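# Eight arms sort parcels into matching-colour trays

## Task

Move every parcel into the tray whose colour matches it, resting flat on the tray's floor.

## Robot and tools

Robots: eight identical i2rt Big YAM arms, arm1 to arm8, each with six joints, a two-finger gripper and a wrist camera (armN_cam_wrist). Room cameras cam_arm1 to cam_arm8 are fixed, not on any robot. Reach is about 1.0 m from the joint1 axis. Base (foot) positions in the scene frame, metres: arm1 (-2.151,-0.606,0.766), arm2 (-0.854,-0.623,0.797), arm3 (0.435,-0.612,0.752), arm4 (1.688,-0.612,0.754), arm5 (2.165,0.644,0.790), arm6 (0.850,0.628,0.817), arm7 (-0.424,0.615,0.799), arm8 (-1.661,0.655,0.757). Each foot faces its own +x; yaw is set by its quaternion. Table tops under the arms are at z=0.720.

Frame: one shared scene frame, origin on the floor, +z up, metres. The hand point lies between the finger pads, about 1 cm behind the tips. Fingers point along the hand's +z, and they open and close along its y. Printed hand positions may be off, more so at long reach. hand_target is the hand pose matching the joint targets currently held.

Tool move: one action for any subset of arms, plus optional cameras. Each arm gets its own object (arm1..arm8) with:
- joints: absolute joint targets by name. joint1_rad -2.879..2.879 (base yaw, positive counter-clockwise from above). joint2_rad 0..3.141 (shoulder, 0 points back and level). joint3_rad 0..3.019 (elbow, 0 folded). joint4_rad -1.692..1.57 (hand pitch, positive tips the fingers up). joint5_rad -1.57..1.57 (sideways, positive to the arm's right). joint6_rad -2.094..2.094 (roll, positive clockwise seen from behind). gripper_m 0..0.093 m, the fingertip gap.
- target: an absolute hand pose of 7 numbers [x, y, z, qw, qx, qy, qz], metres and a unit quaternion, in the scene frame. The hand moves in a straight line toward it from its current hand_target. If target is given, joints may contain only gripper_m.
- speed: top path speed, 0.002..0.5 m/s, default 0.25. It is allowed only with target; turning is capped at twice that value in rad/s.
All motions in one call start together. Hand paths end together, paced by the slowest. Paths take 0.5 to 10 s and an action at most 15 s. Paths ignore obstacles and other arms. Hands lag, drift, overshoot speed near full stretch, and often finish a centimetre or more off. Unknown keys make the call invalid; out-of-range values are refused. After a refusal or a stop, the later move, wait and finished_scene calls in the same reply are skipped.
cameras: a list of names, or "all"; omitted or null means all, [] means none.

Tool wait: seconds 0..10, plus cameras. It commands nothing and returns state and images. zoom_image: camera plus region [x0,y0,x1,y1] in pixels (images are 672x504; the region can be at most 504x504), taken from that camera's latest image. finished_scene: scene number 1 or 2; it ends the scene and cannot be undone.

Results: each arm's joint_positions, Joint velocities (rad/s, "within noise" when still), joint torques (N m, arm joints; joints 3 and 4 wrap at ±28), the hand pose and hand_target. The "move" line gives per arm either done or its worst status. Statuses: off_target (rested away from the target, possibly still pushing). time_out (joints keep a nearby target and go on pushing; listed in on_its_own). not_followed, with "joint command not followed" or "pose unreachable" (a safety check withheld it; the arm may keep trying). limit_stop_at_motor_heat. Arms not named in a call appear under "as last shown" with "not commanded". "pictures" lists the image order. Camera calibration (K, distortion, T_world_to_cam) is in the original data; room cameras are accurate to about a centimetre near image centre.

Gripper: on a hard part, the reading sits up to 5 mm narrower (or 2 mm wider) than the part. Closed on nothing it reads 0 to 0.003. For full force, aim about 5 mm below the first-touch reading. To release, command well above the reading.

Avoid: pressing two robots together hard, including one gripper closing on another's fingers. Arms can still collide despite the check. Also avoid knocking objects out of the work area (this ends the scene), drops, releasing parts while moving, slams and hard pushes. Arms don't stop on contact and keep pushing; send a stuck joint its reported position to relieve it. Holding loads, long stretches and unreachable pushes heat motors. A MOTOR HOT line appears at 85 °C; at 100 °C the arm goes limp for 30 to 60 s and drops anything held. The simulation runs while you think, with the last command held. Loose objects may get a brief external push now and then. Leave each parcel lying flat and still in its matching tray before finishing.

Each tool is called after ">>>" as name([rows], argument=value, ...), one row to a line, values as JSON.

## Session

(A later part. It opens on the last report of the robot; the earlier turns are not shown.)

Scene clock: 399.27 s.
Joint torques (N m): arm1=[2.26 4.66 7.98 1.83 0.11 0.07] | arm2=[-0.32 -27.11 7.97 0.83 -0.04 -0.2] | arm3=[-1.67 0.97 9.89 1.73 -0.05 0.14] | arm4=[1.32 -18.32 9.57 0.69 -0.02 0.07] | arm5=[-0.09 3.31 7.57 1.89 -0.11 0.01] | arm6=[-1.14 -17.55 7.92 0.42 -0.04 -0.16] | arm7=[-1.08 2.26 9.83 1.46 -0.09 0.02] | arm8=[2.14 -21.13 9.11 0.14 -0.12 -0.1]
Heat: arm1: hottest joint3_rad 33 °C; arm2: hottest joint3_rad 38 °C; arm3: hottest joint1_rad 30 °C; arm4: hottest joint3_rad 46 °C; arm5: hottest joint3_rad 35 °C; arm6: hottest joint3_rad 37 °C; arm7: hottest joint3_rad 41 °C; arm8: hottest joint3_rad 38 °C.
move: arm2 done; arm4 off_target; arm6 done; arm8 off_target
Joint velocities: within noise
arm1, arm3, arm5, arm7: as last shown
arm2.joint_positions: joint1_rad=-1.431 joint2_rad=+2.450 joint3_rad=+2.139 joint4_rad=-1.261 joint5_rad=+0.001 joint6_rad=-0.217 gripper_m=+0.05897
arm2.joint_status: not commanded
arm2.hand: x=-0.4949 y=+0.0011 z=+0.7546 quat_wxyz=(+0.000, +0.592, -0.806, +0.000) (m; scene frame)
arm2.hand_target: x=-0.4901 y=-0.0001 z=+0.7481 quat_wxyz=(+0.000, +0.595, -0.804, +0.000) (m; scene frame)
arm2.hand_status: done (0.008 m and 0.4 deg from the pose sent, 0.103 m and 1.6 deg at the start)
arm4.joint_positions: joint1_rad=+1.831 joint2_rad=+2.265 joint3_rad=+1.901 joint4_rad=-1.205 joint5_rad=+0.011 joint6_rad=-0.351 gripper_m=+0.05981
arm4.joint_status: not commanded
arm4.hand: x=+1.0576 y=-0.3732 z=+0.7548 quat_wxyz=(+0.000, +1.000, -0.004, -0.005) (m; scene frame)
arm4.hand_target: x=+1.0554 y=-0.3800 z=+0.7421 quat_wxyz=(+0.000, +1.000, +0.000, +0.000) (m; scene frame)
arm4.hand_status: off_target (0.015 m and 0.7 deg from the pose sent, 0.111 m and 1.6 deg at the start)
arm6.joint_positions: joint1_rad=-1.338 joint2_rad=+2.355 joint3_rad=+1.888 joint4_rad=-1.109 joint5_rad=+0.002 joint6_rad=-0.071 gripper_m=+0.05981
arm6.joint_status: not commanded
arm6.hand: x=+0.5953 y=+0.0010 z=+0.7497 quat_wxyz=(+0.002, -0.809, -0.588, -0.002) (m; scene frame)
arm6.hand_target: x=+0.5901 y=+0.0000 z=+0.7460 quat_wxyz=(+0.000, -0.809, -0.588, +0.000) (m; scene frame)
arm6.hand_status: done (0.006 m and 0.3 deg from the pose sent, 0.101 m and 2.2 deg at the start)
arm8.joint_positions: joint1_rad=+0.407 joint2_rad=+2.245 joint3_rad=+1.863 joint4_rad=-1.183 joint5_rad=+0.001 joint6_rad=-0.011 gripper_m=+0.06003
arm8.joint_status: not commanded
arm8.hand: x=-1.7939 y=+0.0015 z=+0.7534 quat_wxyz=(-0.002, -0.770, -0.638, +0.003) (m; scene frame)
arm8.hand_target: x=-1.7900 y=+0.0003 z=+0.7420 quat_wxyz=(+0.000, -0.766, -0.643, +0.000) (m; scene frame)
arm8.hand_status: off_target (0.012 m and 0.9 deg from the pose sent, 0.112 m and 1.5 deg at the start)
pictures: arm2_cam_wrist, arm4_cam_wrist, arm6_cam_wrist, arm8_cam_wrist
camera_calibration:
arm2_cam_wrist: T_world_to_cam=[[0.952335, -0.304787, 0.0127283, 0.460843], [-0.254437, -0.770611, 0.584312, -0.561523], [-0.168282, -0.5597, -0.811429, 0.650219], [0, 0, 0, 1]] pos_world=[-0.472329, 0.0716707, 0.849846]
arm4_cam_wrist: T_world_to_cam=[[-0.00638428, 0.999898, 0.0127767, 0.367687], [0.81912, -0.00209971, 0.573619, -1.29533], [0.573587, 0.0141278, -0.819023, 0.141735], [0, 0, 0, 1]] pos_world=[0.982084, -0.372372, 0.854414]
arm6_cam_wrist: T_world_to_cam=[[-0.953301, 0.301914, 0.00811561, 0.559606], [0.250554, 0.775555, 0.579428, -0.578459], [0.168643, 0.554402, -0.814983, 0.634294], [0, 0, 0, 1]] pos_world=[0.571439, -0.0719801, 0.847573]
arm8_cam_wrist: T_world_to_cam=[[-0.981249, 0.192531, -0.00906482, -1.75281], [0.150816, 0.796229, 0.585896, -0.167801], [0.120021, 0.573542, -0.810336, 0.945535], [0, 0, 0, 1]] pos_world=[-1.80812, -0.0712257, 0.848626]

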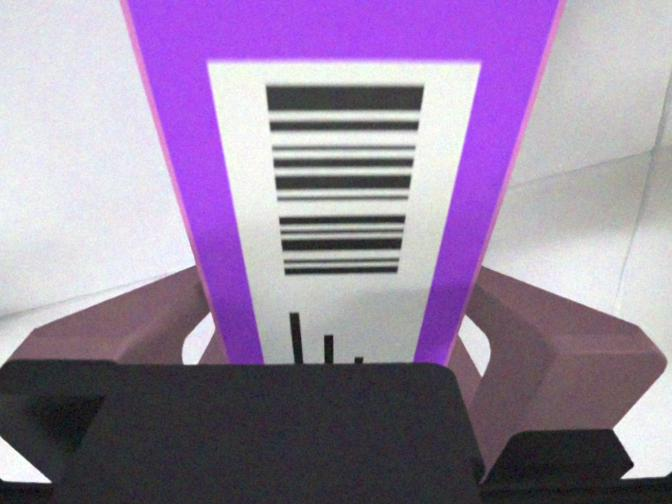

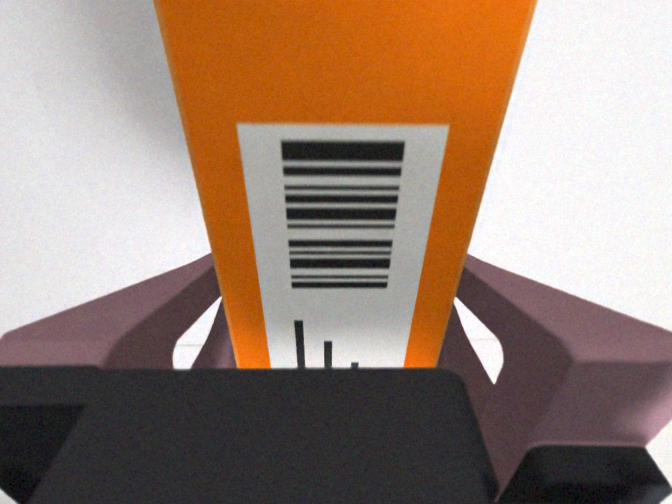

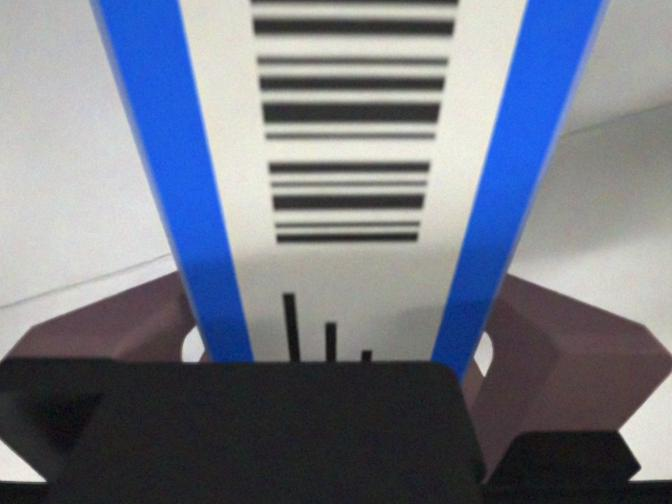

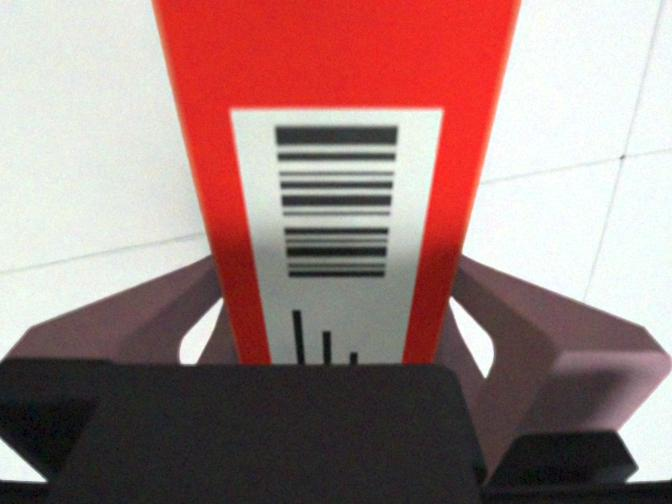

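>>> move(arm2={"target":[-0.49,0.0,0.740,0,-0.595,0.804,0],"speed":0.08}, arm4={"target":[1.055,-0.38,0.736,0,1,0,0],"speed":0.08}, arm6={"target":[0.59,0.0,0.741,0,0.809,0.588,0],"speed":0.08}, arm8={"target":[-1.79,0.0,0.735,0,0.766,0.643,0],"speed":0.08}, cameras=[])

>>> move(arm2={"joints":{"gripper_m":0.093}}, arm4={"joints":{"gripper_m":0.093}}, arm6={"joints":{"gripper_m":0.093}}, arm8={"joints":{"gripper_m":0.093}}, cameras=["arm2_cam_wrist","arm4_cam_wrist","arm6_cam_wrist","arm8_cam_wrist"])

Scene clock: 411.77 s.
Joint torques (N m): arm1=[2.37 4.37 7.98 1.74 0.11 0.07] | arm2=[-0.32 -26.34 7.57 1.02 -0.04 -0.2] | arm3=[-1.67 0.97 9.89 1.72 -0.05 0.13] | arm4=[1.38 -18.08 9.14 0.75 -0.02 0.08] | arm5=[-0.56 3.08 7.28 1.8 -0.09 0.05] | arm6=[-1.08 -17.08 7.79 0.54 -0.05 -0.15] | arm7=[-1.26 2.2 9.83 1.47 -0.08 0.03] | arm8=[2.32 -20.84 8.59 0.32 -0.13 -0.11]
Heat: arm1: hottest joint3_rad 33 °C; arm2: hottest joint2_rad 40 °C; arm3: hottest joint1_rad 30 °C; arm4: hottest joint3_rad 45 °C; arm5: hottest joint3_rad 36 °C; arm6: hottest joint2_rad 36 °C; arm7: hottest joint3_rad 41 °C; arm8: hottest joint2_rad 37 °C.
move: arm2 off_target; arm4 off_target; arm6 done; arm8 off_target
Joint velocities: within noise
arm1, arm3, arm5, arm7: as last shown
arm2.joint_positions: joint1_rad=-1.431 joint2_rad=+2.451 joint3_rad=+2.139 joint4_rad=-1.252 joint5_rad=+0.001 joint6_rad=-0.217 gripper_m=+0.05897
arm2.joint_status: not commanded
arm2.hand: x=-0.4939 y=+0.0030 z=+0.7541 quat_wxyz=(-0.003, +0.592, -0.806, -0.001) (m; scene frame)
arm2.hand_target: x=-0.4902 y=-0.0002 z=+0.7402 quat_wxyz=(+0.000, +0.595, -0.804, +0.000) (m; scene frame)
arm2.hand_status: off_target (0.015 m and 0.6 deg from the pose sent, 0.015 m and 0.4 deg at the start)
arm4.joint_positions: joint1_rad=+1.831 joint2_rad=+2.265 joint3_rad=+1.901 joint4_rad=-1.195 joint5_rad=+0.011 joint6_rad=-0.351 gripper_m=+0.05981
arm4.joint_status: not commanded
arm4.hand: x=+1.0553 y=-0.3724 z=+0.7548 quat_wxyz=(-0.002, +1.000, -0.004, -0.009) (m; scene frame)
arm4.hand_target: x=+1.0556 y=-0.3800 z=+0.7363 quat_wxyz=(+0.000, +1.000, +0.000, +0.000) (m; scene frame)
arm4.hand_status: off_target (0.020 m and 1.2 deg from the pose sent, 0.020 m and 0.7 deg at the start)
arm6.joint_positions: joint1_rad=-1.338 joint2_rad=+2.355 joint3_rad=+1.888 joint4_rad=-1.104 joint5_rad=+0.002 joint6_rad=-0.071 gripper_m=+0.05981
arm6.joint_status: not commanded
arm6.hand: x=+0.5948 y=+0.0000 z=+0.7497 quat_wxyz=(+0.001, -0.809, -0.588, +0.000) (m; scene frame)
arm6.hand_target: x=+0.5901 y=+0.0000 z=+0.7412 quat_wxyz=(+0.000, -0.809, -0.588, +0.000) (m; scene frame)
arm6.hand_status: done (0.010 m and 0.1 deg from the pose sent, 0.010 m and 0.3 deg at the start)
arm8.joint_positions: joint1_rad=+0.407 joint2_rad=+2.245 joint3_rad=+1.863 joint4_rad=-1.170 joint5_rad=+0.001 joint6_rad=-0.011 gripper_m=+0.06003
arm8.joint_status: not commanded
arm8.hand: x=-1.7945 y=-0.0014 z=+0.7535 quat_wxyz=(-0.005, -0.770, -0.638, +0.008) (m; scene frame)
arm8.hand_target: x=-1.7900 y=+0.0005 z=+0.7352 quat_wxyz=(+0.000, -0.766, -0.643, +0.000) (m; scene frame)
arm8.hand_status: off_target (0.019 m and 1.3 deg from the pose sent, 0.019 m and 0.9 deg at the start)
pictures: none
No camera images: "cameras" was empty.

Scene clock: 412.40 s.
Joint torques (N m): arm1=[2.2 4.6 7.99 1.66 0.1 0.07] | arm2=[-0.32 -26.34 7.57 0.98 -0.04 -0.2] | arm3=[-1.67 0.97 9.89 1.72 -0.05 0.14] | arm4=[1.32 -18.08 9.14 0.77 -0.02 0.07] | arm5=[-0.44 2.96 7.43 1.74 -0.07 0.04] | arm6=[-1.08 -17.2 7.76 0.55 -0.03 -0.16] | arm7=[-1.26 2.37 9.77 1.5 -0.07 0.02] | arm8=[2.32 -20.89 8.5 0.32 -0.12 -0.11]
Heat: arm1: hottest joint3_rad 33 °C; arm2: hottest joint2_rad 40 °C; arm3: hottest joint1_rad 30 °C; arm4: hottest joint3_rad 45 °C; arm5: hottest joint3_rad 36 °C; arm6: hottest joint2_rad 36 °C; arm7: hottest joint3_rad 41 °C; arm8: hottest joint2_rad 37 °C.
move: arm2 done; arm4 done; arm6 done; arm8 done
Joint velocities: within noise
arm1, arm3, arm5, arm7: as last shown
arm2.joint_positions: joint1_rad=-1.431 joint2_rad=+2.451 joint3_rad=+2.139 joint4_rad=-1.251 joint5_rad=+0.001 joint6_rad=-0.217 gripper_m=+0.09283
arm2.joint_status: all done
arm2.hand: x=-0.4938 y=+0.0031 z=+0.7541 quat_wxyz=(-0.004, +0.592, -0.806, -0.001) (m; scene frame)
arm2.hand_target: x=-0.4903 y=-0.0003 z=+0.7402 quat_wxyz=(+0.000, +0.595, -0.804, +0.000) (m; scene frame)
arm2.hand_status: not commanded
arm4.joint_positions: joint1_rad=+1.831 joint2_rad=+2.265 joint3_rad=+1.901 joint4_rad=-1.195 joint5_rad=+0.011 joint6_rad=-0.351 gripper_m=+0.09281
arm4.joint_status: all done
arm4.hand: x=+1.0553 y=-0.3724 z=+0.7548 quat_wxyz=(-0.002, +1.000, -0.004, -0.009) (m; scene frame)
arm4.hand_target: x=+1.0556 y=-0.3801 z=+0.7363 quat_wxyz=(+0.000, +1.000, +0.000, +0.000) (m; scene frame)
arm4.hand_status: not commanded
arm6.joint_positions: joint1_rad=-1.338 joint2_rad=+2.357 joint3_rad=+1.888 joint4_rad=-1.104 joint5_rad=+0.002 joint6_rad=-0.071 gripper_m=+0.09279
arm6.joint_status: all done
arm6.hand: x=+0.5949 y=+0.0002 z=+0.7489 quat_wxyz=(+0.001, -0.809, -0.588, +0.000) (m; scene frame)
arm6.hand_target: x=+0.5901 y=+0.0001 z=+0.7412 quat_wxyz=(+0.000, -0.809, -0.588, +0.000) (m; scene frame)
arm6.hand_status: not commanded
arm8.joint_positions: joint1_rad=+0.407 joint2_rad=+2.245 joint3_rad=+1.863 joint4_rad=-1.170 joint5_rad=+0.001 joint6_rad=-0.011 gripper_m=+0.09283
arm8.joint_status: all done
arm8.hand: x=-1.7945 y=-0.0014 z=+0.7535 quat_wxyz=(-0.005, -0.770, -0.638, +0.008) (m; scene frame)
arm8.hand_target: x=-1.7900 y=+0.0005 z=+0.7352 quat_wxyz=(+0.000, -0.766, -0.643, +0.000) (m; scene frame)
arm8.hand_status: not commanded
pictures: arm2_cam_wrist, arm4_cam_wrist, arm6_cam_wrist, arm8_cam_wrist
camera_calibration:
arm2_cam_wrist: T_world_to_cam=[[0.952284, -0.304864, 0.014632, 0.458899], [-0.257042, -0.77521, 0.577043, -0.555226], [-0.164577, -0.55327, -0.816582, 0.656825], [0, 0, 0, 1]] pos_world=[-0.471621, 0.0728862, 0.850027]
arm4_cam_wrist: T_world_to_cam=[[-0.00613328, 0.999848, 0.0163324, 0.36387], [0.824395, -0.00418853, 0.566, -1.29404], [0.565982, 0.0169358, -0.824244, 0.156067], [0, 0, 0, 1]] pos_world=[0.980699, -0.371877, 0.85512]
arm6_cam_wrist: T_world_to_cam=[[-0.953274, 0.301992, 0.00836226, 0.559382], [0.25133, 0.777386, 0.576632, -0.575599], [0.167638, 0.55179, -0.816961, 0.636313], [0, 0, 0, 1]] pos_world=[0.57124, -0.0725779, 0.847074]
arm8_cam_wrist: T_world_to_cam=[[-0.981272, 0.192417, -0.00897601, -1.75289], [0.152226, 0.80318, 0.57596, -0.155449], [0.118034, 0.563807, -0.817429, 0.949084], [0, 0, 0, 1]] pos_world=[-1.80843, -0.0729602, 0.849606]

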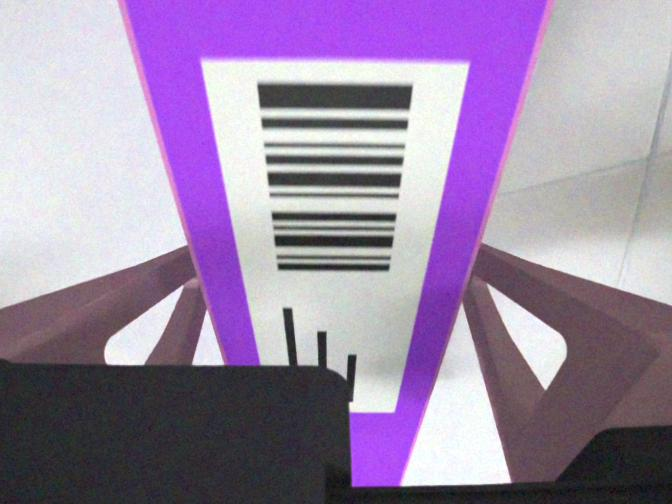

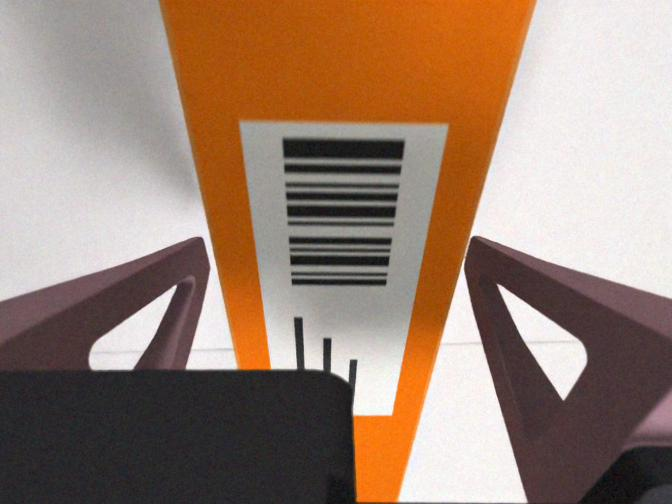

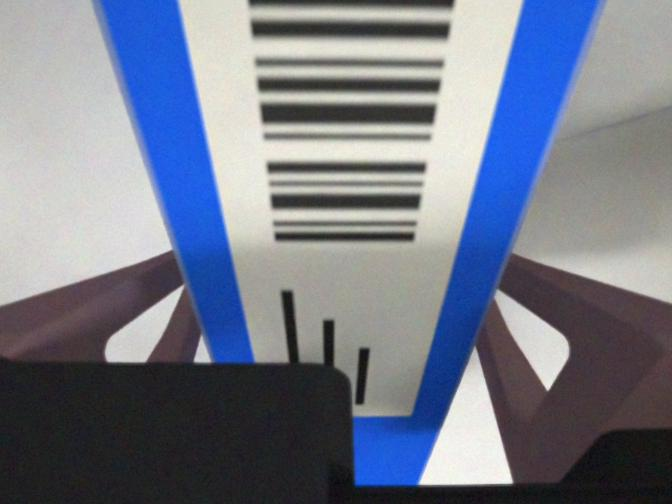

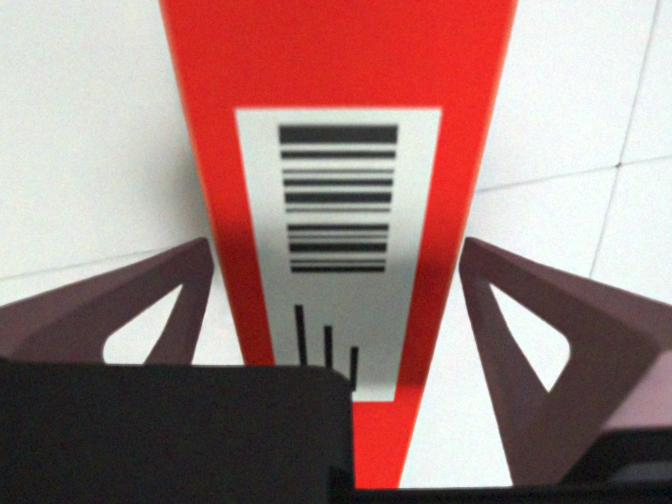

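>>> move(arm2={"target":[-0.492,0.002,0.87,0,-0.595,0.804,0],"speed":0.25}, arm4={"target":[1.055,-0.375,0.87,0,1,0,0],"speed":0.25}, arm6={"target":[0.593,0.0,0.87,0,0.809,0.588,0],"speed":0.25}, arm8={"target":[-1.793,0.0,0.87,0,0.766,0.643,0],"speed":0.25}, cameras=[])

>>> move(arm2={"target":[-0.68,-0.315,0.98,0,-0.595,0.804,0],"speed":0.4}, arm4={"target":[1.36,-0.486,0.98,0,1,0,0],"speed":0.4}, arm6={"target":[0.718,0.303,0.98,0,0.809,0.588,0],"speed":0.4}, arm8={"target":[-1.732,0.309,0.98,0,0.766,0.643,0],"speed":0.4}, arm1={"target":[-1.97,-0.3,1.05,0,-0.638,0.770,0],"speed":0.4}, arm7={"target":[-0.462,0.268,1.05,0,0.806,0.592,0],"speed":0.4}, arm3={"target":[0.523,-0.273,1.05,0,-0.588,0.809,0],"speed":0.4}, cameras=["cam_arm1","cam_arm3"])

Scene clock: 435.77 s.
Joint torques (N m): arm1=[2.02 4.72 7.98 1.7 0.11 0.07] | arm2=[-0.03 -26.29 11.86 -0.01 -0.03 -0.17] | arm3=[-1.67 0.97 9.95 1.68 -0.05 0.14] | arm4=[0.91 -18.37 14.53 -0.36 -0.03 0.03] | arm5=[0.03 2.55 7.43 1.77 -0.09 0.06] | arm6=[-0.79 -18.78 11.85 -0.24 -0.03 -0.12] | arm7=[-1.08 2.37 9.77 1.48 -0.07 0.04] | arm8=[1.79 -21.66 13.5 -0.61 -0.12 -0.12]
Heat: arm1: hottest joint3_rad 33 °C; arm2: hottest joint2_rad 40 °C; arm3: hottest joint1_rad 30 °C; arm4: hottest joint3_rad 45 °C; arm5: hottest joint3_rad 36 °C; arm6: hottest joint2_rad 38 °C; arm7: hottest joint3_rad 41 °C; arm8: hottest joint2_rad 37 °C.
move: arm2 off_target; arm4 off_target; arm6 off_target; arm8 off_target
Joint velocities: within noise
arm1, arm3, arm5, arm7: as last shown
arm2.joint_positions: joint1_rad=-1.431 joint2_rad=+2.356 joint3_rad=+2.249 joint4_rad=-1.487 joint5_rad=+0.001 joint6_rad=-0.217 gripper_m=+0.09292
arm2.joint_status: not commanded
arm2.hand: x=-0.4990 y=-0.0062 z=+0.8616 quat_wxyz=(+0.010, +0.592, -0.806, +0.005) (m; scene frame)
arm2.hand_target: x=-0.4923 y=+0.0015 z=+0.8700 quat_wxyz=(-0.001, +0.595, -0.804, +0.000) (m; scene frame)
arm2.hand_status: off_target (0.014 m and 1.4 deg from the pose sent, 0.116 m and 0.6 deg at the start)
arm4.joint_positions: joint1_rad=+1.831 joint2_rad=+2.178 joint3_rad=+2.029 joint4_rad=-1.457 joint5_rad=+0.011 joint6_rad=-0.351 gripper_m=+0.09290
arm4.joint_status: not commanded
arm4.hand: x=+1.0690 y=-0.3760 z=+0.8594 quat_wxyz=(+0.006, +1.000, -0.003, +0.012) (m; scene frame)
arm4.hand_target: x=+1.0557 y=-0.3753 z=+0.8701 quat_wxyz=(+0.000, +1.000, +0.000, -0.001) (m; scene frame)
arm4.hand_status: off_target (0.018 m and 1.6 deg from the pose sent, 0.115 m and 1.2 deg at the start)
arm6.joint_positions: joint1_rad=-1.338 joint2_rad=+2.238 joint3_rad=+1.940 joint4_rad=-1.322 joint5_rad=+0.002 joint6_rad=-0.071 gripper_m=+0.09288
arm6.joint_status: not commanded
arm6.hand: x=+0.6008 y=+0.0146 z=+0.8457 quat_wxyz=(+0.014, -0.809, -0.588, -0.020) (m; scene frame)
arm6.hand_target: x=+0.5935 y=+0.0010 z=+0.8702 quat_wxyz=(+0.000, -0.809, -0.588, +0.000) (m; scene frame)
arm6.hand_status: off_target (0.029 m and 2.8 deg from the pose sent, 0.121 m and 0.1 deg at the start)
arm8.joint_positions: joint1_rad=+0.407 joint2_rad=+2.153 joint3_rad=+1.987 joint4_rad=-1.432 joint5_rad=+0.001 joint6_rad=-0.016 gripper_m=+0.09292
arm8.joint_status: not commanded
arm8.hand: x=-1.7920 y=+0.0115 z=+0.8591 quat_wxyz=(+0.008, -0.769, -0.639, -0.009) (m; scene frame)
arm8.hand_target: x=-1.7930 y=+0.0006 z=+0.8701 quat_wxyz=(+0.000, -0.766, -0.643, +0.000) (m; scene frame)
arm8.hand_status: off_target (0.016 m and 1.5 deg from the pose sent, 0.116 m and 1.3 deg at the start)
pictures: none
No camera images: "cameras" was empty.

Scene clock: 438.17 s.
Joint torques (N m): arm1=[2.37 -8.06 10.55 -0.14 0.16 -0.07] | arm2=[0.79 -10.75 7.73 0.16 -0.04 -0.05] | arm3=[-1.79 -10.58 9.92 -0.23 -0.25 -0.02] | arm4=[0.85 -7.71 9.61 -0.16 -0.02 0.05] | arm5=[-0.67 2.67 7.51 1.72 -0.07 0.01] | arm6=[-0.56 -7.71 8.13 -0.16 -0.03 -0.09] | arm7=[-1.26 -7.47 11.32 -0.31 -0.18 0.2] | arm8=[1.67 -9.05 9.09 -0.58 -0.12 -0.11]
Heat: arm1: hottest joint3_rad 33 °C; arm2: hottest joint2_rad 40 °C; arm3: hottest joint1_rad 30 °C; arm4: hottest joint3_rad 44 °C; arm5: hottest joint3_rad 36 °C; arm6: hottest joint2_rad 38 °C; arm7: hottest joint3_rad 41 °C; arm8: hottest joint2_rad 37 °C.
move: arm1 off_target; arm2 done; arm3 done; arm4 done; arm6 done; arm7 done; arm8 done
Joint velocities: within noise
arm1.joint_positions: joint1_rad=+1.439 joint2_rad=+1.261 joint3_rad=+1.288 joint4_rad=-1.606 joint5_rad=-0.011 joint6_rad=-0.349 gripper_m=+0.09398
arm1.joint_status: not commanded
arm1.hand: x=-1.9684 y=-0.3045 z=+1.0396 quat_wxyz=(+0.008, +0.630, -0.776, +0.001) (m; scene frame)
arm1.hand_target: x=-1.9701 y=-0.3002 z=+1.0498 quat_wxyz=(+0.000, +0.638, -0.770, +0.000) (m; scene frame)
arm1.hand_status: off_target (0.011 m and 1.5 deg from the pose sent, 0.317 m and 59.0 deg at the start)
arm2.joint_positions: joint1_rad=-1.430 joint2_rad=+1.292 joint3_rad=+1.068 joint4_rad=-1.337 joint5_rad=+0.001 joint6_rad=-0.217 gripper_m=+0.09292
arm2.joint_status: not commanded
arm2.hand: x=-0.6758 y=-0.3128 z=+0.9804 quat_wxyz=(-0.005, +0.593, -0.806, -0.002) (m; scene frame)
arm2.hand_target: x=-0.6800 y=-0.3149 z=+0.9801 quat_wxyz=(+0.000, +0.595, -0.804, +0.000) (m; scene frame)
arm2.hand_status: done (0.005 m and 0.7 deg from the pose sent, 0.377 m and 1.4 deg at the start)
arm3.joint_positions: joint1_rad=-1.203 joint2_rad=+1.274 joint3_rad=+1.334 joint4_rad=-1.644 joint5_rad=+0.000 joint6_rad=+0.055 gripper_m=+0.09398
arm3.joint_status: not commanded
arm3.hand: x=+0.5192 y=-0.2699 z=+1.0439 quat_wxyz=(+0.001, +0.594, -0.804, +0.003) (m; scene frame)
arm3.hand_target: x=+0.5229 y=-0.2730 z=+1.0498 quat_wxyz=(+0.000, +0.588, -0.809, +0.000) (m; scene frame)
arm3.hand_status: done (0.008 m and 1.0 deg from the pose sent, 0.318 m and 67.9 deg at the start)
arm4.joint_positions: joint1_rad=+1.831 joint2_rad=+1.276 joint3_rad=+1.167 joint4_rad=-1.456 joint5_rad=+0.011 joint6_rad=-0.351 gripper_m=+0.09290
arm4.joint_status: not commanded
arm4.hand: x=+1.3560 y=-0.4816 z=+0.9816 quat_wxyz=(-0.001, +1.000, -0.004, -0.007) (m; scene frame)
arm4.hand_target: x=+1.3599 y=-0.4859 z=+0.9801 quat_wxyz=(+0.000, +1.000, +0.000, +0.000) (m; scene frame)
arm4.hand_status: done (0.006 m and 0.9 deg from the pose sent, 0.334 m and 1.6 deg at the start)
arm5: as last shown
arm6.joint_positions: joint1_rad=-1.338 joint2_rad=+1.311 joint3_rad=+1.015 joint4_rad=-1.284 joint5_rad=+0.001 joint6_rad=-0.071 gripper_m=+0.09288
arm6.joint_status: not commanded
arm6.hand: x=+0.7171 y=+0.3011 z=+0.9739 quat_wxyz=(+0.003, -0.809, -0.588, -0.003) (m; scene frame)
arm6.hand_target: x=+0.7181 y=+0.3030 z=+0.9798 quat_wxyz=(+0.000, -0.809, -0.588, +0.000) (m; scene frame)
arm6.hand_status: done (0.006 m and 0.5 deg from the pose sent, 0.339 m and 2.8 deg at the start)
arm7.joint_positions: joint1_rad=-1.031 joint2_rad=+1.250 joint3_rad=+1.197 joint4_rad=-1.522 joint5_rad=+0.003 joint6_rad=+0.186 gripper_m=+0.09397
arm7.joint_status: not commanded
arm7.hand: x=-0.4591 y=+0.2687 z=+1.0436 quat_wxyz=(+0.003, -0.801, -0.599, -0.001) (m; scene frame)
arm7.hand_target: x=-0.4620 y=+0.2681 z=+1.0499 quat_wxyz=(+0.000, -0.806, -0.592, +0.000) (m; scene frame)
arm7.hand_status: done (0.007 m and 1.1 deg from the pose sent, 0.332 m and 57.9 deg at the start)
arm8.joint_positions: joint1_rad=+0.407 joint2_rad=+1.276 joint3_rad=+1.159 joint4_rad=-1.446 joint5_rad=+0.001 joint6_rad=-0.018 gripper_m=+0.09292
arm8.joint_status: not commanded
arm8.hand: x=-1.7327 y=+0.3046 z=+0.9800 quat_wxyz=(-0.002, -0.768, -0.640, +0.004) (m; scene frame)
arm8.hand_target: x=-1.7320 y=+0.3090 z=+0.9800 quat_wxyz=(+0.000, -0.766, -0.643, +0.000) (m; scene frame)
arm8.hand_status: done (0.004 m and 0.7 deg from the pose sent, 0.327 m and 1.6 deg at the start)
pictures: cam_arm1, cam_arm3

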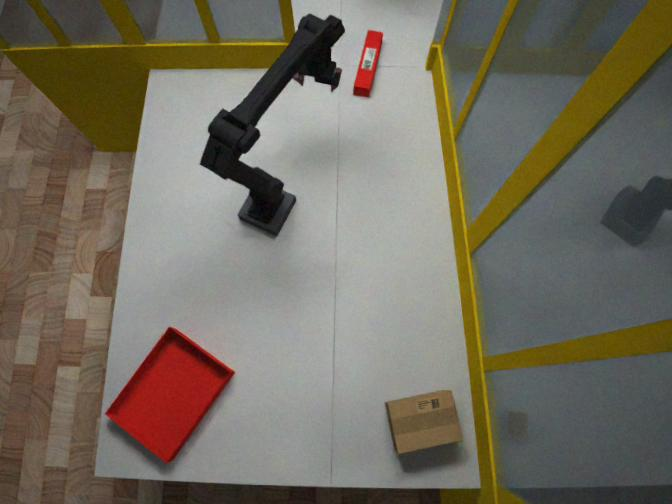

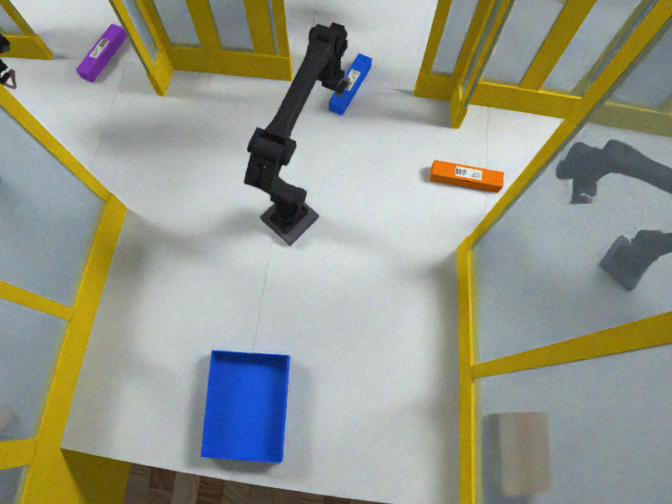

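>>> move(arm1={"target":[-1.7945,-0.0014,0.885,0,-0.638,0.770,0],"speed":0.35}, arm7={"target":[-0.494,0.003,0.885,0,0.806,0.592,0],"speed":0.35}, arm3={"target":[0.595,0.0,0.885,0,-0.588,0.809,0],"speed":0.35}, cameras=["arm1_cam_wrist","arm7_cam_wrist","arm3_cam_wrist"])

Scene clock: 448.40 s.
Joint torques (N m): arm1=[2.2 -20.19 12.33 -0.13 0.16 0] | arm2=[0.79 -10.7 7.73 0.17 -0.04 -0.05] | arm3=[-1.73 -21.89 13.83 -0.34 -0.24 -0.02] | arm4=[0.85 -7.71 9.61 -0.17 -0.02 0.05] | arm5=[-0.26 3.19 7.53 1.87 -0.09 0.05] | arm6=[-0.62 -7.71 8.13 -0.17 -0.03 -0.1] | arm7=[-1.14 -15.56 14.39 -0.38 -0.18 0.15] | arm8=[1.79 -9.29 9.1 -0.55 -0.13 -0.11]
Heat: arm1: hottest joint3_rad 34 °C; arm2: hottest joint2_rad 39 °C; arm3: hottest joint3_rad 31 °C; arm4: hottest joint3_rad 44 °C; arm5: hottest joint3_rad 36 °C; arm6: hottest joint2_rad 36 °C; arm7: hottest joint3_rad 40 °C; arm8: hottest joint2_rad 37 °C.
move: arm1 off_target; arm3 off_target; arm7 off_target
Joint velocities: within noise
arm1.joint_positions: joint1_rad=+1.446 joint2_rad=+2.242 joint3_rad=+2.196 joint4_rad=-1.531 joint5_rad=-0.011 joint6_rad=-0.349 gripper_m=+0.09398
arm1.joint_status: not commanded
arm1.hand: x=-1.7931 y=-0.0148 z=+0.8824 quat_wxyz=(+0.007, +0.633, -0.774, +0.001) (m; scene frame)
arm1.hand_target: x=-1.7948 y=-0.0020 z=+0.8851 quat_wxyz=(-0.001, +0.638, -0.770, +0.000) (m; scene frame)
arm1.hand_status: off_target (0.014 m and 1.0 deg from the pose sent, 0.382 m and 1.5 deg at the start)
arm2, arm4, arm6, arm8: as last shown
arm2.hand_target: x=-0.6799 y=-0.3149 z=+0.9801 quat_wxyz=(+0.000, +0.595, -0.804, +0.000) (m; scene frame)
arm3.joint_positions: joint1_rad=-1.203 joint2_rad=+2.048 joint3_rad=+1.834 joint4_rad=-1.407 joint5_rad=+0.000 joint6_rad=+0.055 gripper_m=+0.09398
arm3.joint_status: not commanded
arm3.hand: x=+0.5836 y=-0.0135 z=+0.8654 quat_wxyz=(+0.015, +0.594, -0.804, +0.015) (m; scene frame)
arm3.hand_target: x=+0.5949 y=-0.0012 z=+0.8852 quat_wxyz=(-0.001, +0.588, -0.809, +0.000) (m; scene frame)
arm3.hand_status: off_target (0.026 m and 2.6 deg from the pose sent, 0.322 m and 1.0 deg at the start)
arm4.hand: x=+1.3560 y=-0.4817 z=+0.9816 quat_wxyz=(-0.001, +1.000, -0.004, -0.007) (m; scene frame)
arm4.hand_target: x=+1.3600 y=-0.4859 z=+0.9801 quat_wxyz=(+0.000, +1.000, +0.000, +0.000) (m; scene frame)
arm5.joint_positions: joint1_rad=+0.661 joint2_rad=+0.625 joint3_rad=+1.427 joint4_rad=-1.371 joint5_rad=+0.119 joint6_rad=-0.010 gripper_m=+0.09397
arm5.joint_status: not commanded
arm5.hand: x=+1.9461 y=+0.5720 z=+1.3386 quat_wxyz=(+0.039, +0.864, +0.151, -0.478) (m; scene frame)
arm5.hand_target: x=+1.9487 y=+0.5713 z=+1.3512 quat_wxyz=(+0.046, +0.858, +0.148, -0.490) (m; scene frame)
arm5.hand_status: not commanded
arm7.joint_positions: joint1_rad=-1.036 joint2_rad=+2.007 joint3_rad=+1.674 joint4_rad=-1.267 joint5_rad=+0.003 joint6_rad=+0.186 gripper_m=+0.09397
arm7.joint_status: not commanded
arm7.hand: x=-0.4869 y=+0.0210 z=+0.8718 quat_wxyz=(+0.013, -0.802, -0.597, -0.010) (m; scene frame)
arm7.hand_target: x=-0.4940 y=+0.0040 z=+0.8854 quat_wxyz=(+0.000, -0.806, -0.592, +0.001) (m; scene frame)
arm7.hand_status: off_target (0.023 m and 2.0 deg from the pose sent, 0.311 m and 1.1 deg at the start)
pictures: arm1_cam_wrist, arm3_cam_wrist, arm7_cam_wrist
camera_calibration:
arm1_cam_wrist: T_world_to_cam=[[0.976898, -0.213381, -0.0117431, 1.75993], [-0.166569, -0.794704, 0.583695, -0.820814], [-0.133882, -0.568255, -0.811888, 0.594608], [0, 0, 0, 1]] pos_world=[-1.77639, 0.0611209, 0.982527]
arm3_cam_wrist: T_world_to_cam=[[0.954393, -0.298109, 0.0162743, -0.576182], [-0.244523, -0.749236, 0.615511, -0.394135], [-0.171296, -0.591419, -0.78796, 0.897854], [0, 0, 0, 1]] pos_world=[0.607328, 0.063942, 0.959445]
arm7_cam_wrist: T_world_to_cam=[[-0.962344, 0.270904, 0.0224802, -0.496972], [0.230464, 0.769234, 0.595957, -0.417126], [0.144154, 0.578697, -0.802701, 0.879156], [0, 0, 0, 1]] pos_world=[-0.50886, -0.0532654, 0.965461]

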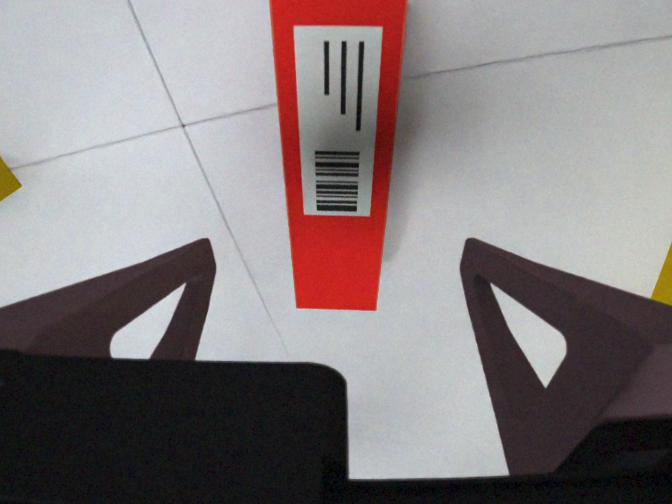

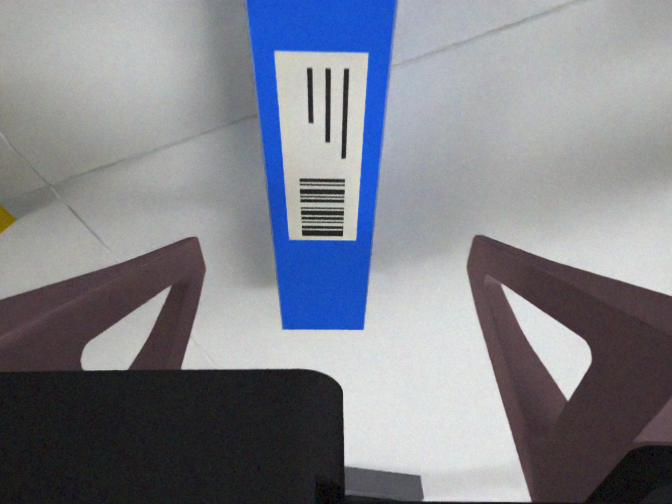

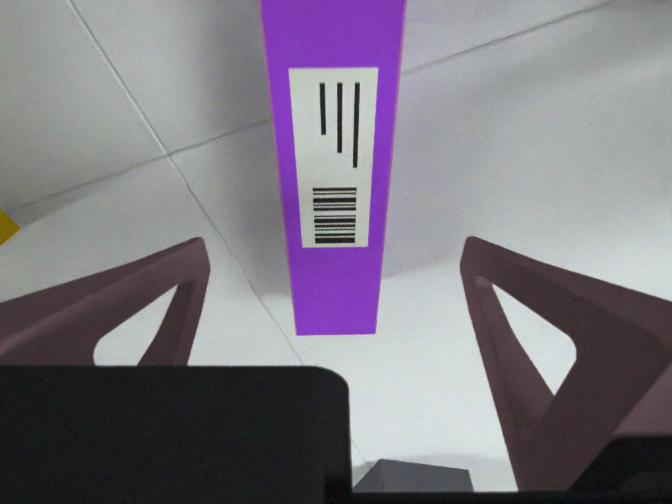

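>>> move(arm1={"target":[-1.7955,0.006,0.80,0,-0.638,0.770,0],"speed":0.2}, arm7={"target":[-0.498,-0.010,0.80,0,0.806,0.592,0],"speed":0.2}, arm3={"target":[0.590,0.009,0.80,0,-0.588,0.809,0],"speed":0.2}, cameras=["arm1_cam_wrist","arm7_cam_wrist","arm3_cam_wrist"])

Scene clock: 486.70 s.
Joint torques (N m): arm1=[1.73 -21.66 8.72 0.64 0.15 0.07] | arm2=[0.79 -10.75 7.72 0.17 -0.04 -0.05] | arm3=[-0.85 -23.71 9.25 0.4 -0.27 0.1] | arm4=[0.91 -7.71 9.59 -0.17 -0.02 0.05] | arm5=[0.03 3.14 7.49 1.84 -0.06 0.06] | arm6=[-0.56 -7.77 8.12 -0.18 -0.03 -0.09] | arm7=[-1.08 -16.85 10.92 0.51 -0.18 0.11] | arm8=[1.85 -9.17 9.14 -0.51 -0.14 -0.1]
Heat: arm1: hottest joint3_rad 36 °C; arm2: hottest joint3_rad 36 °C; arm3: hottest joint2_rad 34 °C; arm4: hottest joint3_rad 43 °C; arm5: hottest joint3_rad 36 °C; arm6: hottest joint3_rad 35 °C; arm7: hottest joint3_rad 42 °C; arm8: hottest joint2_rad 35 °C.
move: arm1 off_target; arm3 done; arm7 off_target
Joint velocities: within noise
arm1.joint_positions: joint1_rad=+1.455 joint2_rad=+2.315 joint3_rad=+2.127 joint4_rad=-1.380 joint5_rad=-0.011 joint6_rad=-0.349 gripper_m=+0.09398
arm1.joint_status: not commanded
arm1.hand: x=-1.7908 y=-0.0010 z=+0.8063 quat_wxyz=(+0.003, +0.637, -0.771, +0.000) (m; scene frame)
arm1.hand_target: x=-1.7957 y=+0.0058 z=+0.8000 quat_wxyz=(+0.000, +0.638, -0.770, +0.000) (m; scene frame)
arm1.hand_status: off_target (0.011 m and 0.4 deg from the pose sent, 0.085 m and 1.0 deg at the start)
arm2, arm4, arm5, arm6, arm8: as last shown
arm2.hand_target: x=-0.6799 y=-0.3150 z=+0.9801 quat_wxyz=(+0.000, +0.595, -0.804, +0.000) (m; scene frame)
arm3.joint_positions: joint1_rad=-1.203 joint2_rad=+2.136 joint3_rad=+1.789 joint4_rad=-1.257 joint5_rad=+0.000 joint6_rad=+0.055 gripper_m=+0.09398
arm3.joint_status: not commanded
arm3.hand: x=+0.5877 y=+0.0022 z=+0.7941 quat_wxyz=(+0.009, +0.594, -0.804, +0.010) (m; scene frame)
arm3.hand_target: x=+0.5901 y=+0.0089 z=+0.8001 quat_wxyz=(+0.000, +0.588, -0.809, +0.000) (m; scene frame)
arm3.hand_status: done (0.009 m and 1.8 deg from the pose sent, 0.069 m and 2.6 deg at the start)
arm7.joint_positions: joint1_rad=-1.039 joint2_rad=+2.135 joint3_rad=+1.674 joint4_rad=-1.136 joint5_rad=+0.003 joint6_rad=+0.186 gripper_m=+0.09397
arm7.joint_status: not commanded
arm7.hand: x=-0.4914 y=+0.0013 z=+0.7957 quat_wxyz=(+0.012, -0.803, -0.596, -0.009) (m; scene frame)
arm7.hand_target: x=-0.4979 y=-0.0097 z=+0.8003 quat_wxyz=(+0.000, -0.806, -0.592, +0.000) (m; scene frame)
arm7.hand_status: off_target (0.014 m and 1.8 deg from the pose sent, 0.079 m and 2.0 deg at the start)
pictures: arm1_cam_wrist, arm3_cam_wrist, arm7_cam_wrist
camera_calibration:
arm1_cam_wrist: T_world_to_cam=[[0.978722, -0.205001, -0.00887598, 1.76071], [-0.162312, -0.79993, 0.577726, -0.752656], [-0.125534, -0.563992, -0.816183, 0.559281], [0, 0, 0, 1]] pos_world=[-1.7752, 0.0743062, 0.906932]
arm3_cam_wrist: T_world_to_cam=[[0.954366, -0.298263, 0.0150181, -0.57329], [-0.246508, -0.758382, 0.6034, -0.326783], [-0.168582, -0.579566, -0.797297, 0.857477], [0, 0, 0, 1]] pos_world=[0.611129, 0.0781473, 0.889454]
arm7_cam_wrist: T_world_to_cam=[[-0.961295, 0.274656, 0.021842, -0.493272], [0.233578, 0.77034, 0.593311, -0.35196], [0.14613, 0.575448, -0.804677, 0.832706], [0, 0, 0, 1]] pos_world=[-0.513654, -0.0725706, 0.889655]

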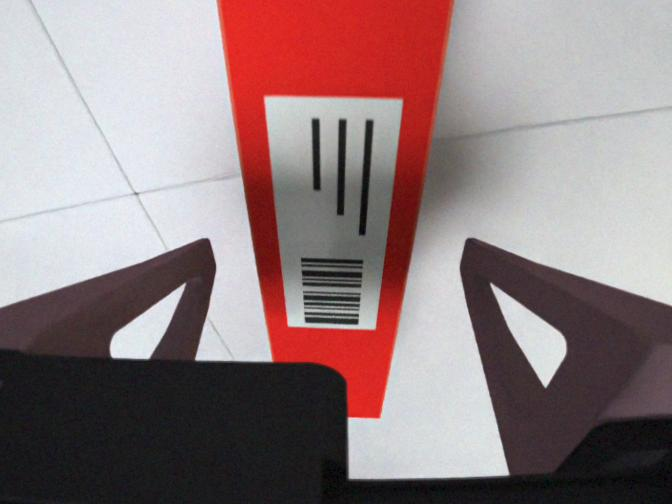

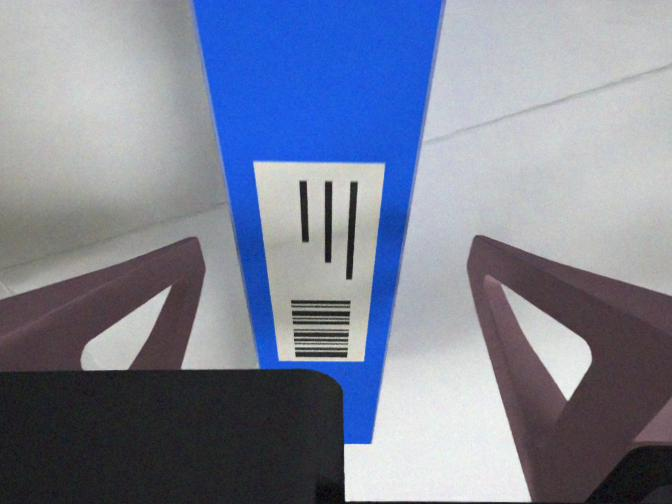

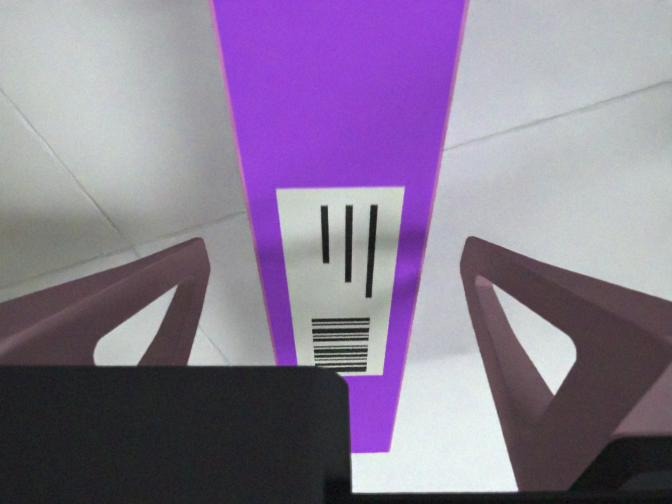

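>>> move(arm1={"target":[-1.7975,0.006,0.742,0,-0.638,0.770,0],"speed":0.15}, arm7={"target":[-0.498,-0.010,0.743,0,0.806,0.592,0],"speed":0.15}, arm3={"target":[0.586,0.008,0.745,0,-0.588,0.809,0],"speed":0.15}, cameras=[])

>>> move(arm1={"joints":{"gripper_m":0.052}}, arm7={"joints":{"gripper_m":0.052}}, arm3={"joints":{"gripper_m":0.052}}, cameras=[])

>>> move(arm1={"target":[-1.7975,0.0,0.88,0,-0.638,0.770,0],"speed":0.2}, arm7={"target":[-0.498,-0.0,0.88,0,0.806,0.592,0],"speed":0.2}, arm3={"target":[0.588,0.0,0.88,0,-0.588,0.809,0],"speed":0.2}, cameras=["arm1_cam_wrist","arm7_cam_wrist","arm3_cam_wrist"])

Scene clock: 503.27 s.
Joint torques (N m): arm1=[2.14 -20.42 8.06 0.84 0.13 0.08] | arm2=[0.79 -10.75 7.73 0.17 -0.04 -0.05] | arm3=[-0.44 -22.53 8.81 0.58 -0.25 0.14] | arm4=[0.91 -7.71 9.61 -0.17 -0.02 0.05] | arm5=[-0.21 3.14 7.5 1.88 -0.09 0.07] | arm6=[-0.62 -7.71 8.13 -0.16 -0.03 -0.09] | arm7=[-0.97 -17.55 8.12 0.53 -0.18 0.11] | arm8=[1.85 -9 9.13 -0.58 -0.14 -0.1]
Heat: arm1: hottest joint3_rad 37 °C; arm2: hottest joint3_rad 35 °C; arm3: hottest joint2_rad 35 °C; arm4: hottest joint3_rad 43 °C; arm5: hottest joint3_rad 36 °C; arm6: hottest joint3_rad 35 °C; arm7: hottest joint3_rad 42 °C; arm8: hottest joint2_rad 35 °C.
move: arm1 off_target; arm3 done; arm7 done
Joint velocities: within noise
arm1.joint_positions: joint1_rad=+1.457 joint2_rad=+2.355 joint3_rad=+2.065 joint4_rad=-1.264 joint5_rad=-0.011 joint6_rad=-0.346 gripper_m=+0.09398
arm1.joint_status: not commanded
arm1.hand: x=-1.7904 y=+0.0020 z=+0.7561 quat_wxyz=(-0.004, +0.636, -0.771, -0.003) (m; scene frame)
arm1.hand_target: x=-1.7978 y=+0.0057 z=+0.7421 quat_wxyz=(+0.000, +0.638, -0.770, +0.000) (m; scene frame)
arm1.hand_status: off_target (0.016 m and 0.6 deg from the pose sent, 0.065 m and 0.4 deg at the start)
arm2, arm4, arm5, arm6, arm8: as last shown
arm3.joint_positions: joint1_rad=-1.203 joint2_rad=+2.181 joint3_rad=+1.730 joint4_rad=-1.142 joint5_rad=+0.000 joint6_rad=+0.058 gripper_m=+0.09398
arm3.joint_status: not commanded
arm3.hand: x=+0.5880 y=+0.0024 z=+0.7458 quat_wxyz=(+0.004, +0.593, -0.805, +0.006) (m; scene frame)
arm3.hand_target: x=+0.5861 y=+0.0078 z=+0.7450 quat_wxyz=(+0.000, +0.588, -0.809, +0.000) (m; scene frame)
arm3.hand_status: done (0.006 m and 1.1 deg from the pose sent, 0.049 m and 1.8 deg at the start)
arm7.joint_positions: joint1_rad=-1.039 joint2_rad=+2.204 joint3_rad=+1.668 joint4_rad=-1.027 joint5_rad=+0.002 joint6_rad=+0.186 gripper_m=+0.09397
arm7.joint_status: not commanded
arm7.hand: x=-0.4928 y=-0.0121 z=+0.7518 quat_wxyz=(-0.001, -0.803, -0.596, +0.003) (m; scene frame)
arm7.hand_target: x=-0.4978 y=-0.0099 z=+0.7432 quat_wxyz=(+0.000, -0.806, -0.592, +0.000) (m; scene frame)
arm7.hand_status: done (0.010 m and 0.6 deg from the pose sent, 0.054 m and 1.8 deg at the start)
pictures: none
No camera images: "cameras" was empty.

Scene clock: 503.90 s.
Joint torques (N m): arm1=[2.37 -20.84 8.1 0.8 0.12 0.08] | arm2=[0.79 -10.75 7.73 0.17 -0.04 -0.05] | arm3=[-0.26 -22.53 8.72 0.57 -0.22 0.13] | arm4=[0.91 -7.71 9.61 -0.17 -0.02 0.05] | arm5=[0.21 3.14 7.41 1.77 -0.1 0.03] | arm6=[-0.67 -7.65 8.13 -0.16 -0.04 -0.09] | arm7=[-1.2 -16.67 8.06 0.53 -0.17 0.12] | arm8=[1.9 -9.05 9.16 -0.51 -0.12 -0.12]
Heat: arm1: hottest joint3_rad 37 °C; arm2: hottest joint3_rad 35 °C; arm3: hottest joint2_rad 35 °C; arm4: hottest joint3_rad 43 °C; arm5: hottest joint3_rad 36 °C; arm6: hottest joint3_rad 35 °C; arm7: hottest joint3_rad 42 °C; arm8: hottest joint2_rad 35 °C.
move: arm1 off_target; arm3 off_target; arm7 off_target
Joint velocities: within noise
arm1.joint_positions: joint1_rad=+1.457 joint2_rad=+2.355 joint3_rad=+2.065 joint4_rad=-1.264 joint5_rad=-0.010 joint6_rad=-0.346 gripper_m=+0.05943
arm1.joint_status: gripper_m off_target (ended at +0.05946, target +0.05200)
arm1.hand: x=-1.7903 y=+0.0020 z=+0.7560 quat_wxyz=(-0.004, +0.636, -0.771, -0.003) (m; scene frame)
arm1.hand_target: x=-1.7977 y=+0.0056 z=+0.7421 quat_wxyz=(+0.000, +0.638, -0.770, +0.000) (m; scene frame)
arm1.hand_status: not commanded
arm2, arm4, arm5, arm6, arm8: as last shown
arm3.joint_positions: joint1_rad=-1.203 joint2_rad=+2.181 joint3_rad=+1.730 joint4_rad=-1.142 joint5_rad=-0.001 joint6_rad=+0.059 gripper_m=+0.05873
arm3.joint_status: gripper_m off_target (ended at +0.05876, target +0.05200)
arm3.hand: x=+0.5878 y=+0.0025 z=+0.7458 quat_wxyz=(+0.005, +0.593, -0.805, +0.006) (m; scene frame)
arm3.hand_target: x=+0.5860 y=+0.0078 z=+0.7450 quat_wxyz=(+0.000, +0.588, -0.809, +0.000) (m; scene frame)
arm3.hand_status: not commanded
arm7.joint_positions: joint1_rad=-1.040 joint2_rad=+2.204 joint3_rad=+1.668 joint4_rad=-1.027 joint5_rad=+0.002 joint6_rad=+0.186 gripper_m=+0.06067
arm7.joint_status: gripper_m off_target (ended at +0.06070, target +0.05200)
arm7.hand: x=-0.4930 y=-0.0121 z=+0.7518 quat_wxyz=(-0.001, -0.803, -0.596, +0.003) (m; scene frame)
arm7.hand_target: x=-0.4980 y=-0.0099 z=+0.7432 quat_wxyz=(+0.000, -0.806, -0.592, +0.000) (m; scene frame)
arm7.hand_status: not commanded
arm8.joint_positions: joint1_rad=+0.407 joint2_rad=+1.276 joint3_rad=+1.159 joint4_rad=-1.446 joint5_rad=+0.001 joint6_rad=-0.019 gripper_m=+0.09292
pictures: none
No camera images: "cameras" was empty.

Scene clock: 505.47 s.
Joint torques (N m): arm1=[1.61 -20.19 12.29 -0.24 0.13 0.01] | arm2=[0.79 -10.7 7.73 0.17 -0.04 -0.05] | arm3=[-1.14 -23.59 13.53 -0.28 -0.21 0.05] | arm4=[0.91 -7.65 9.61 -0.17 -0.02 0.05] | arm5=[-0.44 2.49 7.45 1.78 -0.09 0.06] | arm6=[-0.62 -7.65 8.13 -0.17 -0.03 -0.09] | arm7=[-1.32 -17.08 14.24 -0.38 -0.16 0.09] | arm8=[1.79 -9.05 9.09 -0.51 -0.13 -0.1]
Heat: arm1: hottest joint3_rad 37 °C; arm2: hottest joint3_rad 35 °C; arm3: hottest joint2_rad 35 °C; arm4: hottest joint3_rad 43 °C; arm5: hottest joint3_rad 36 °C; arm6: hottest joint3_rad 35 °C; arm7: hottest joint3_rad 42 °C; arm8: hottest joint2_rad 35 °C.
move: arm1 off_target; arm3 off_target; arm7 off_target
Joint velocities: within noise
arm1.joint_positions: joint1_rad=+1.457 joint2_rad=+2.249 joint3_rad=+2.184 joint4_rad=-1.518 joint5_rad=-0.010 joint6_rad=-0.346 gripper_m=+0.05943
arm1.joint_status: not commanded
arm1.hand: x=-1.7993 y=-0.0112 z=+0.8733 quat_wxyz=(+0.009, +0.636, -0.771, +0.002) (m; scene frame)
arm1.hand_target: x=-1.7979 y=-0.0004 z=+0.8800 quat_wxyz=(-0.001, +0.638, -0.770, +0.000) (m; scene frame)
arm1.hand_status: off_target (0.013 m and 1.1 deg from the pose sent, 0.124 m and 0.6 deg at the start)
arm2, arm4, arm5, arm6, arm8: as last shown
arm3.joint_positions: joint1_rad=-1.203 joint2_rad=+2.061 joint3_rad=+1.817 joint4_rad=-1.391 joint5_rad=-0.001 joint6_rad=+0.059 gripper_m=+0.05873
arm3.joint_status: not commanded
arm3.hand: x=+0.5829 y=-0.0154 z=+0.8510 quat_wxyz=(+0.021, +0.592, -0.805, +0.019) (m; scene frame)
arm3.hand_target: x=+0.5877 y=-0.0014 z=+0.8802 quat_wxyz=(+0.000, +0.588, -0.809, +0.000) (m; scene frame)
arm3.hand_status: off_target (0.033 m and 3.3 deg from the pose sent, 0.134 m and 1.1 deg at the start)
arm7.joint_positions: joint1_rad=-1.041 joint2_rad=+2.041 joint3_rad=+1.682 joint4_rad=-1.262 joint5_rad=+0.002 joint6_rad=+0.186 gripper_m=+0.06067
arm7.joint_status: not commanded
arm7.hand: x=-0.4904 y=+0.0194 z=+0.8552 quat_wxyz=(+0.021, -0.803, -0.595, -0.017) (m; scene frame)
arm7.hand_target: x=-0.4980 y=+0.0014 z=+0.8804 quat_wxyz=(+0.000, -0.806, -0.592, +0.000) (m; scene frame)
arm7.hand_status: off_target (0.032 m and 3.1 deg from the pose sent, 0.129 m and 0.6 deg at the start)
pictures: arm1_cam_wrist, arm3_cam_wrist, arm7_cam_wrist
camera_calibration:
arm1_cam_wrist: T_world_to_cam=[[0.97846, -0.206035, -0.0129084, 1.7706], [-0.159176, -0.792787, 0.588347, -0.804421], [-0.131454, -0.573619, -0.808505, 0.589717], [0, 0, 0, 1]] pos_world=[-1.78298, 0.0653431, 0.972924]
arm3_cam_wrist: T_world_to_cam=[[0.953301, -0.301604, 0.0158939, -0.574991], [-0.244426, -0.739523, 0.627185, -0.396724], [-0.177408, -0.601781, -0.778708, 0.880788], [0, 0, 0, 1]] pos_world=[0.607428, 0.0632353, 0.943835]
arm7_cam_wrist: T_world_to_cam=[[-0.960837, 0.275934, 0.0255246, -0.501602], [0.233232, 0.755512, 0.612213, -0.417483], [0.149647, 0.594191, -0.790281, 0.859071], [0, 0, 0, 1]] pos_world=[-0.513145, -0.0566292, 0.947299]

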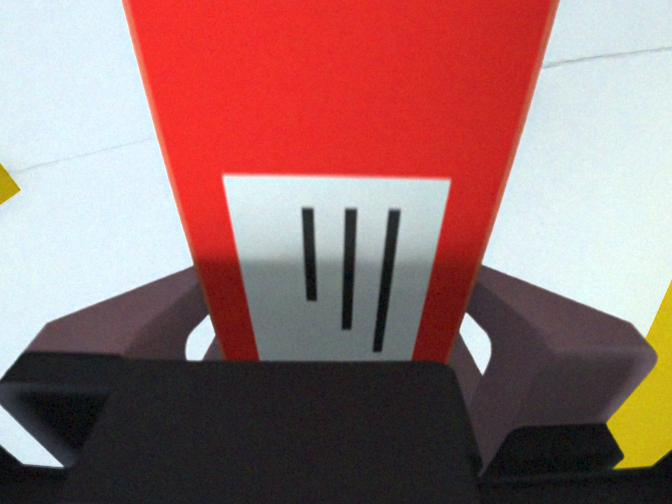

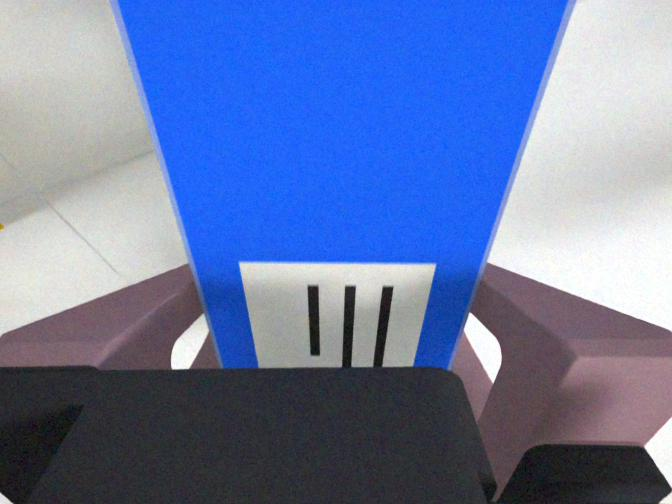

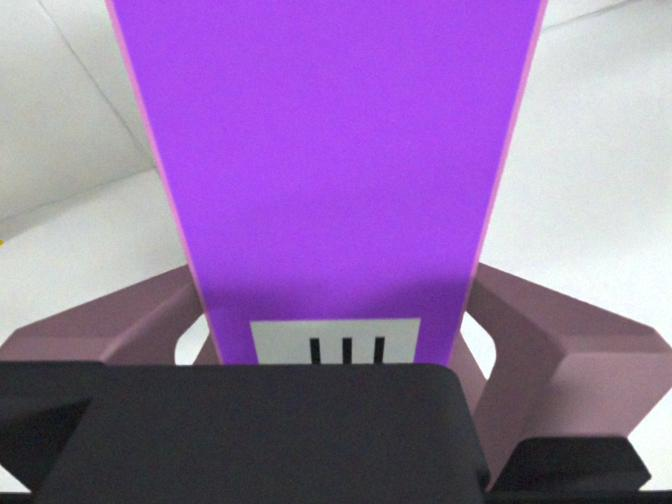

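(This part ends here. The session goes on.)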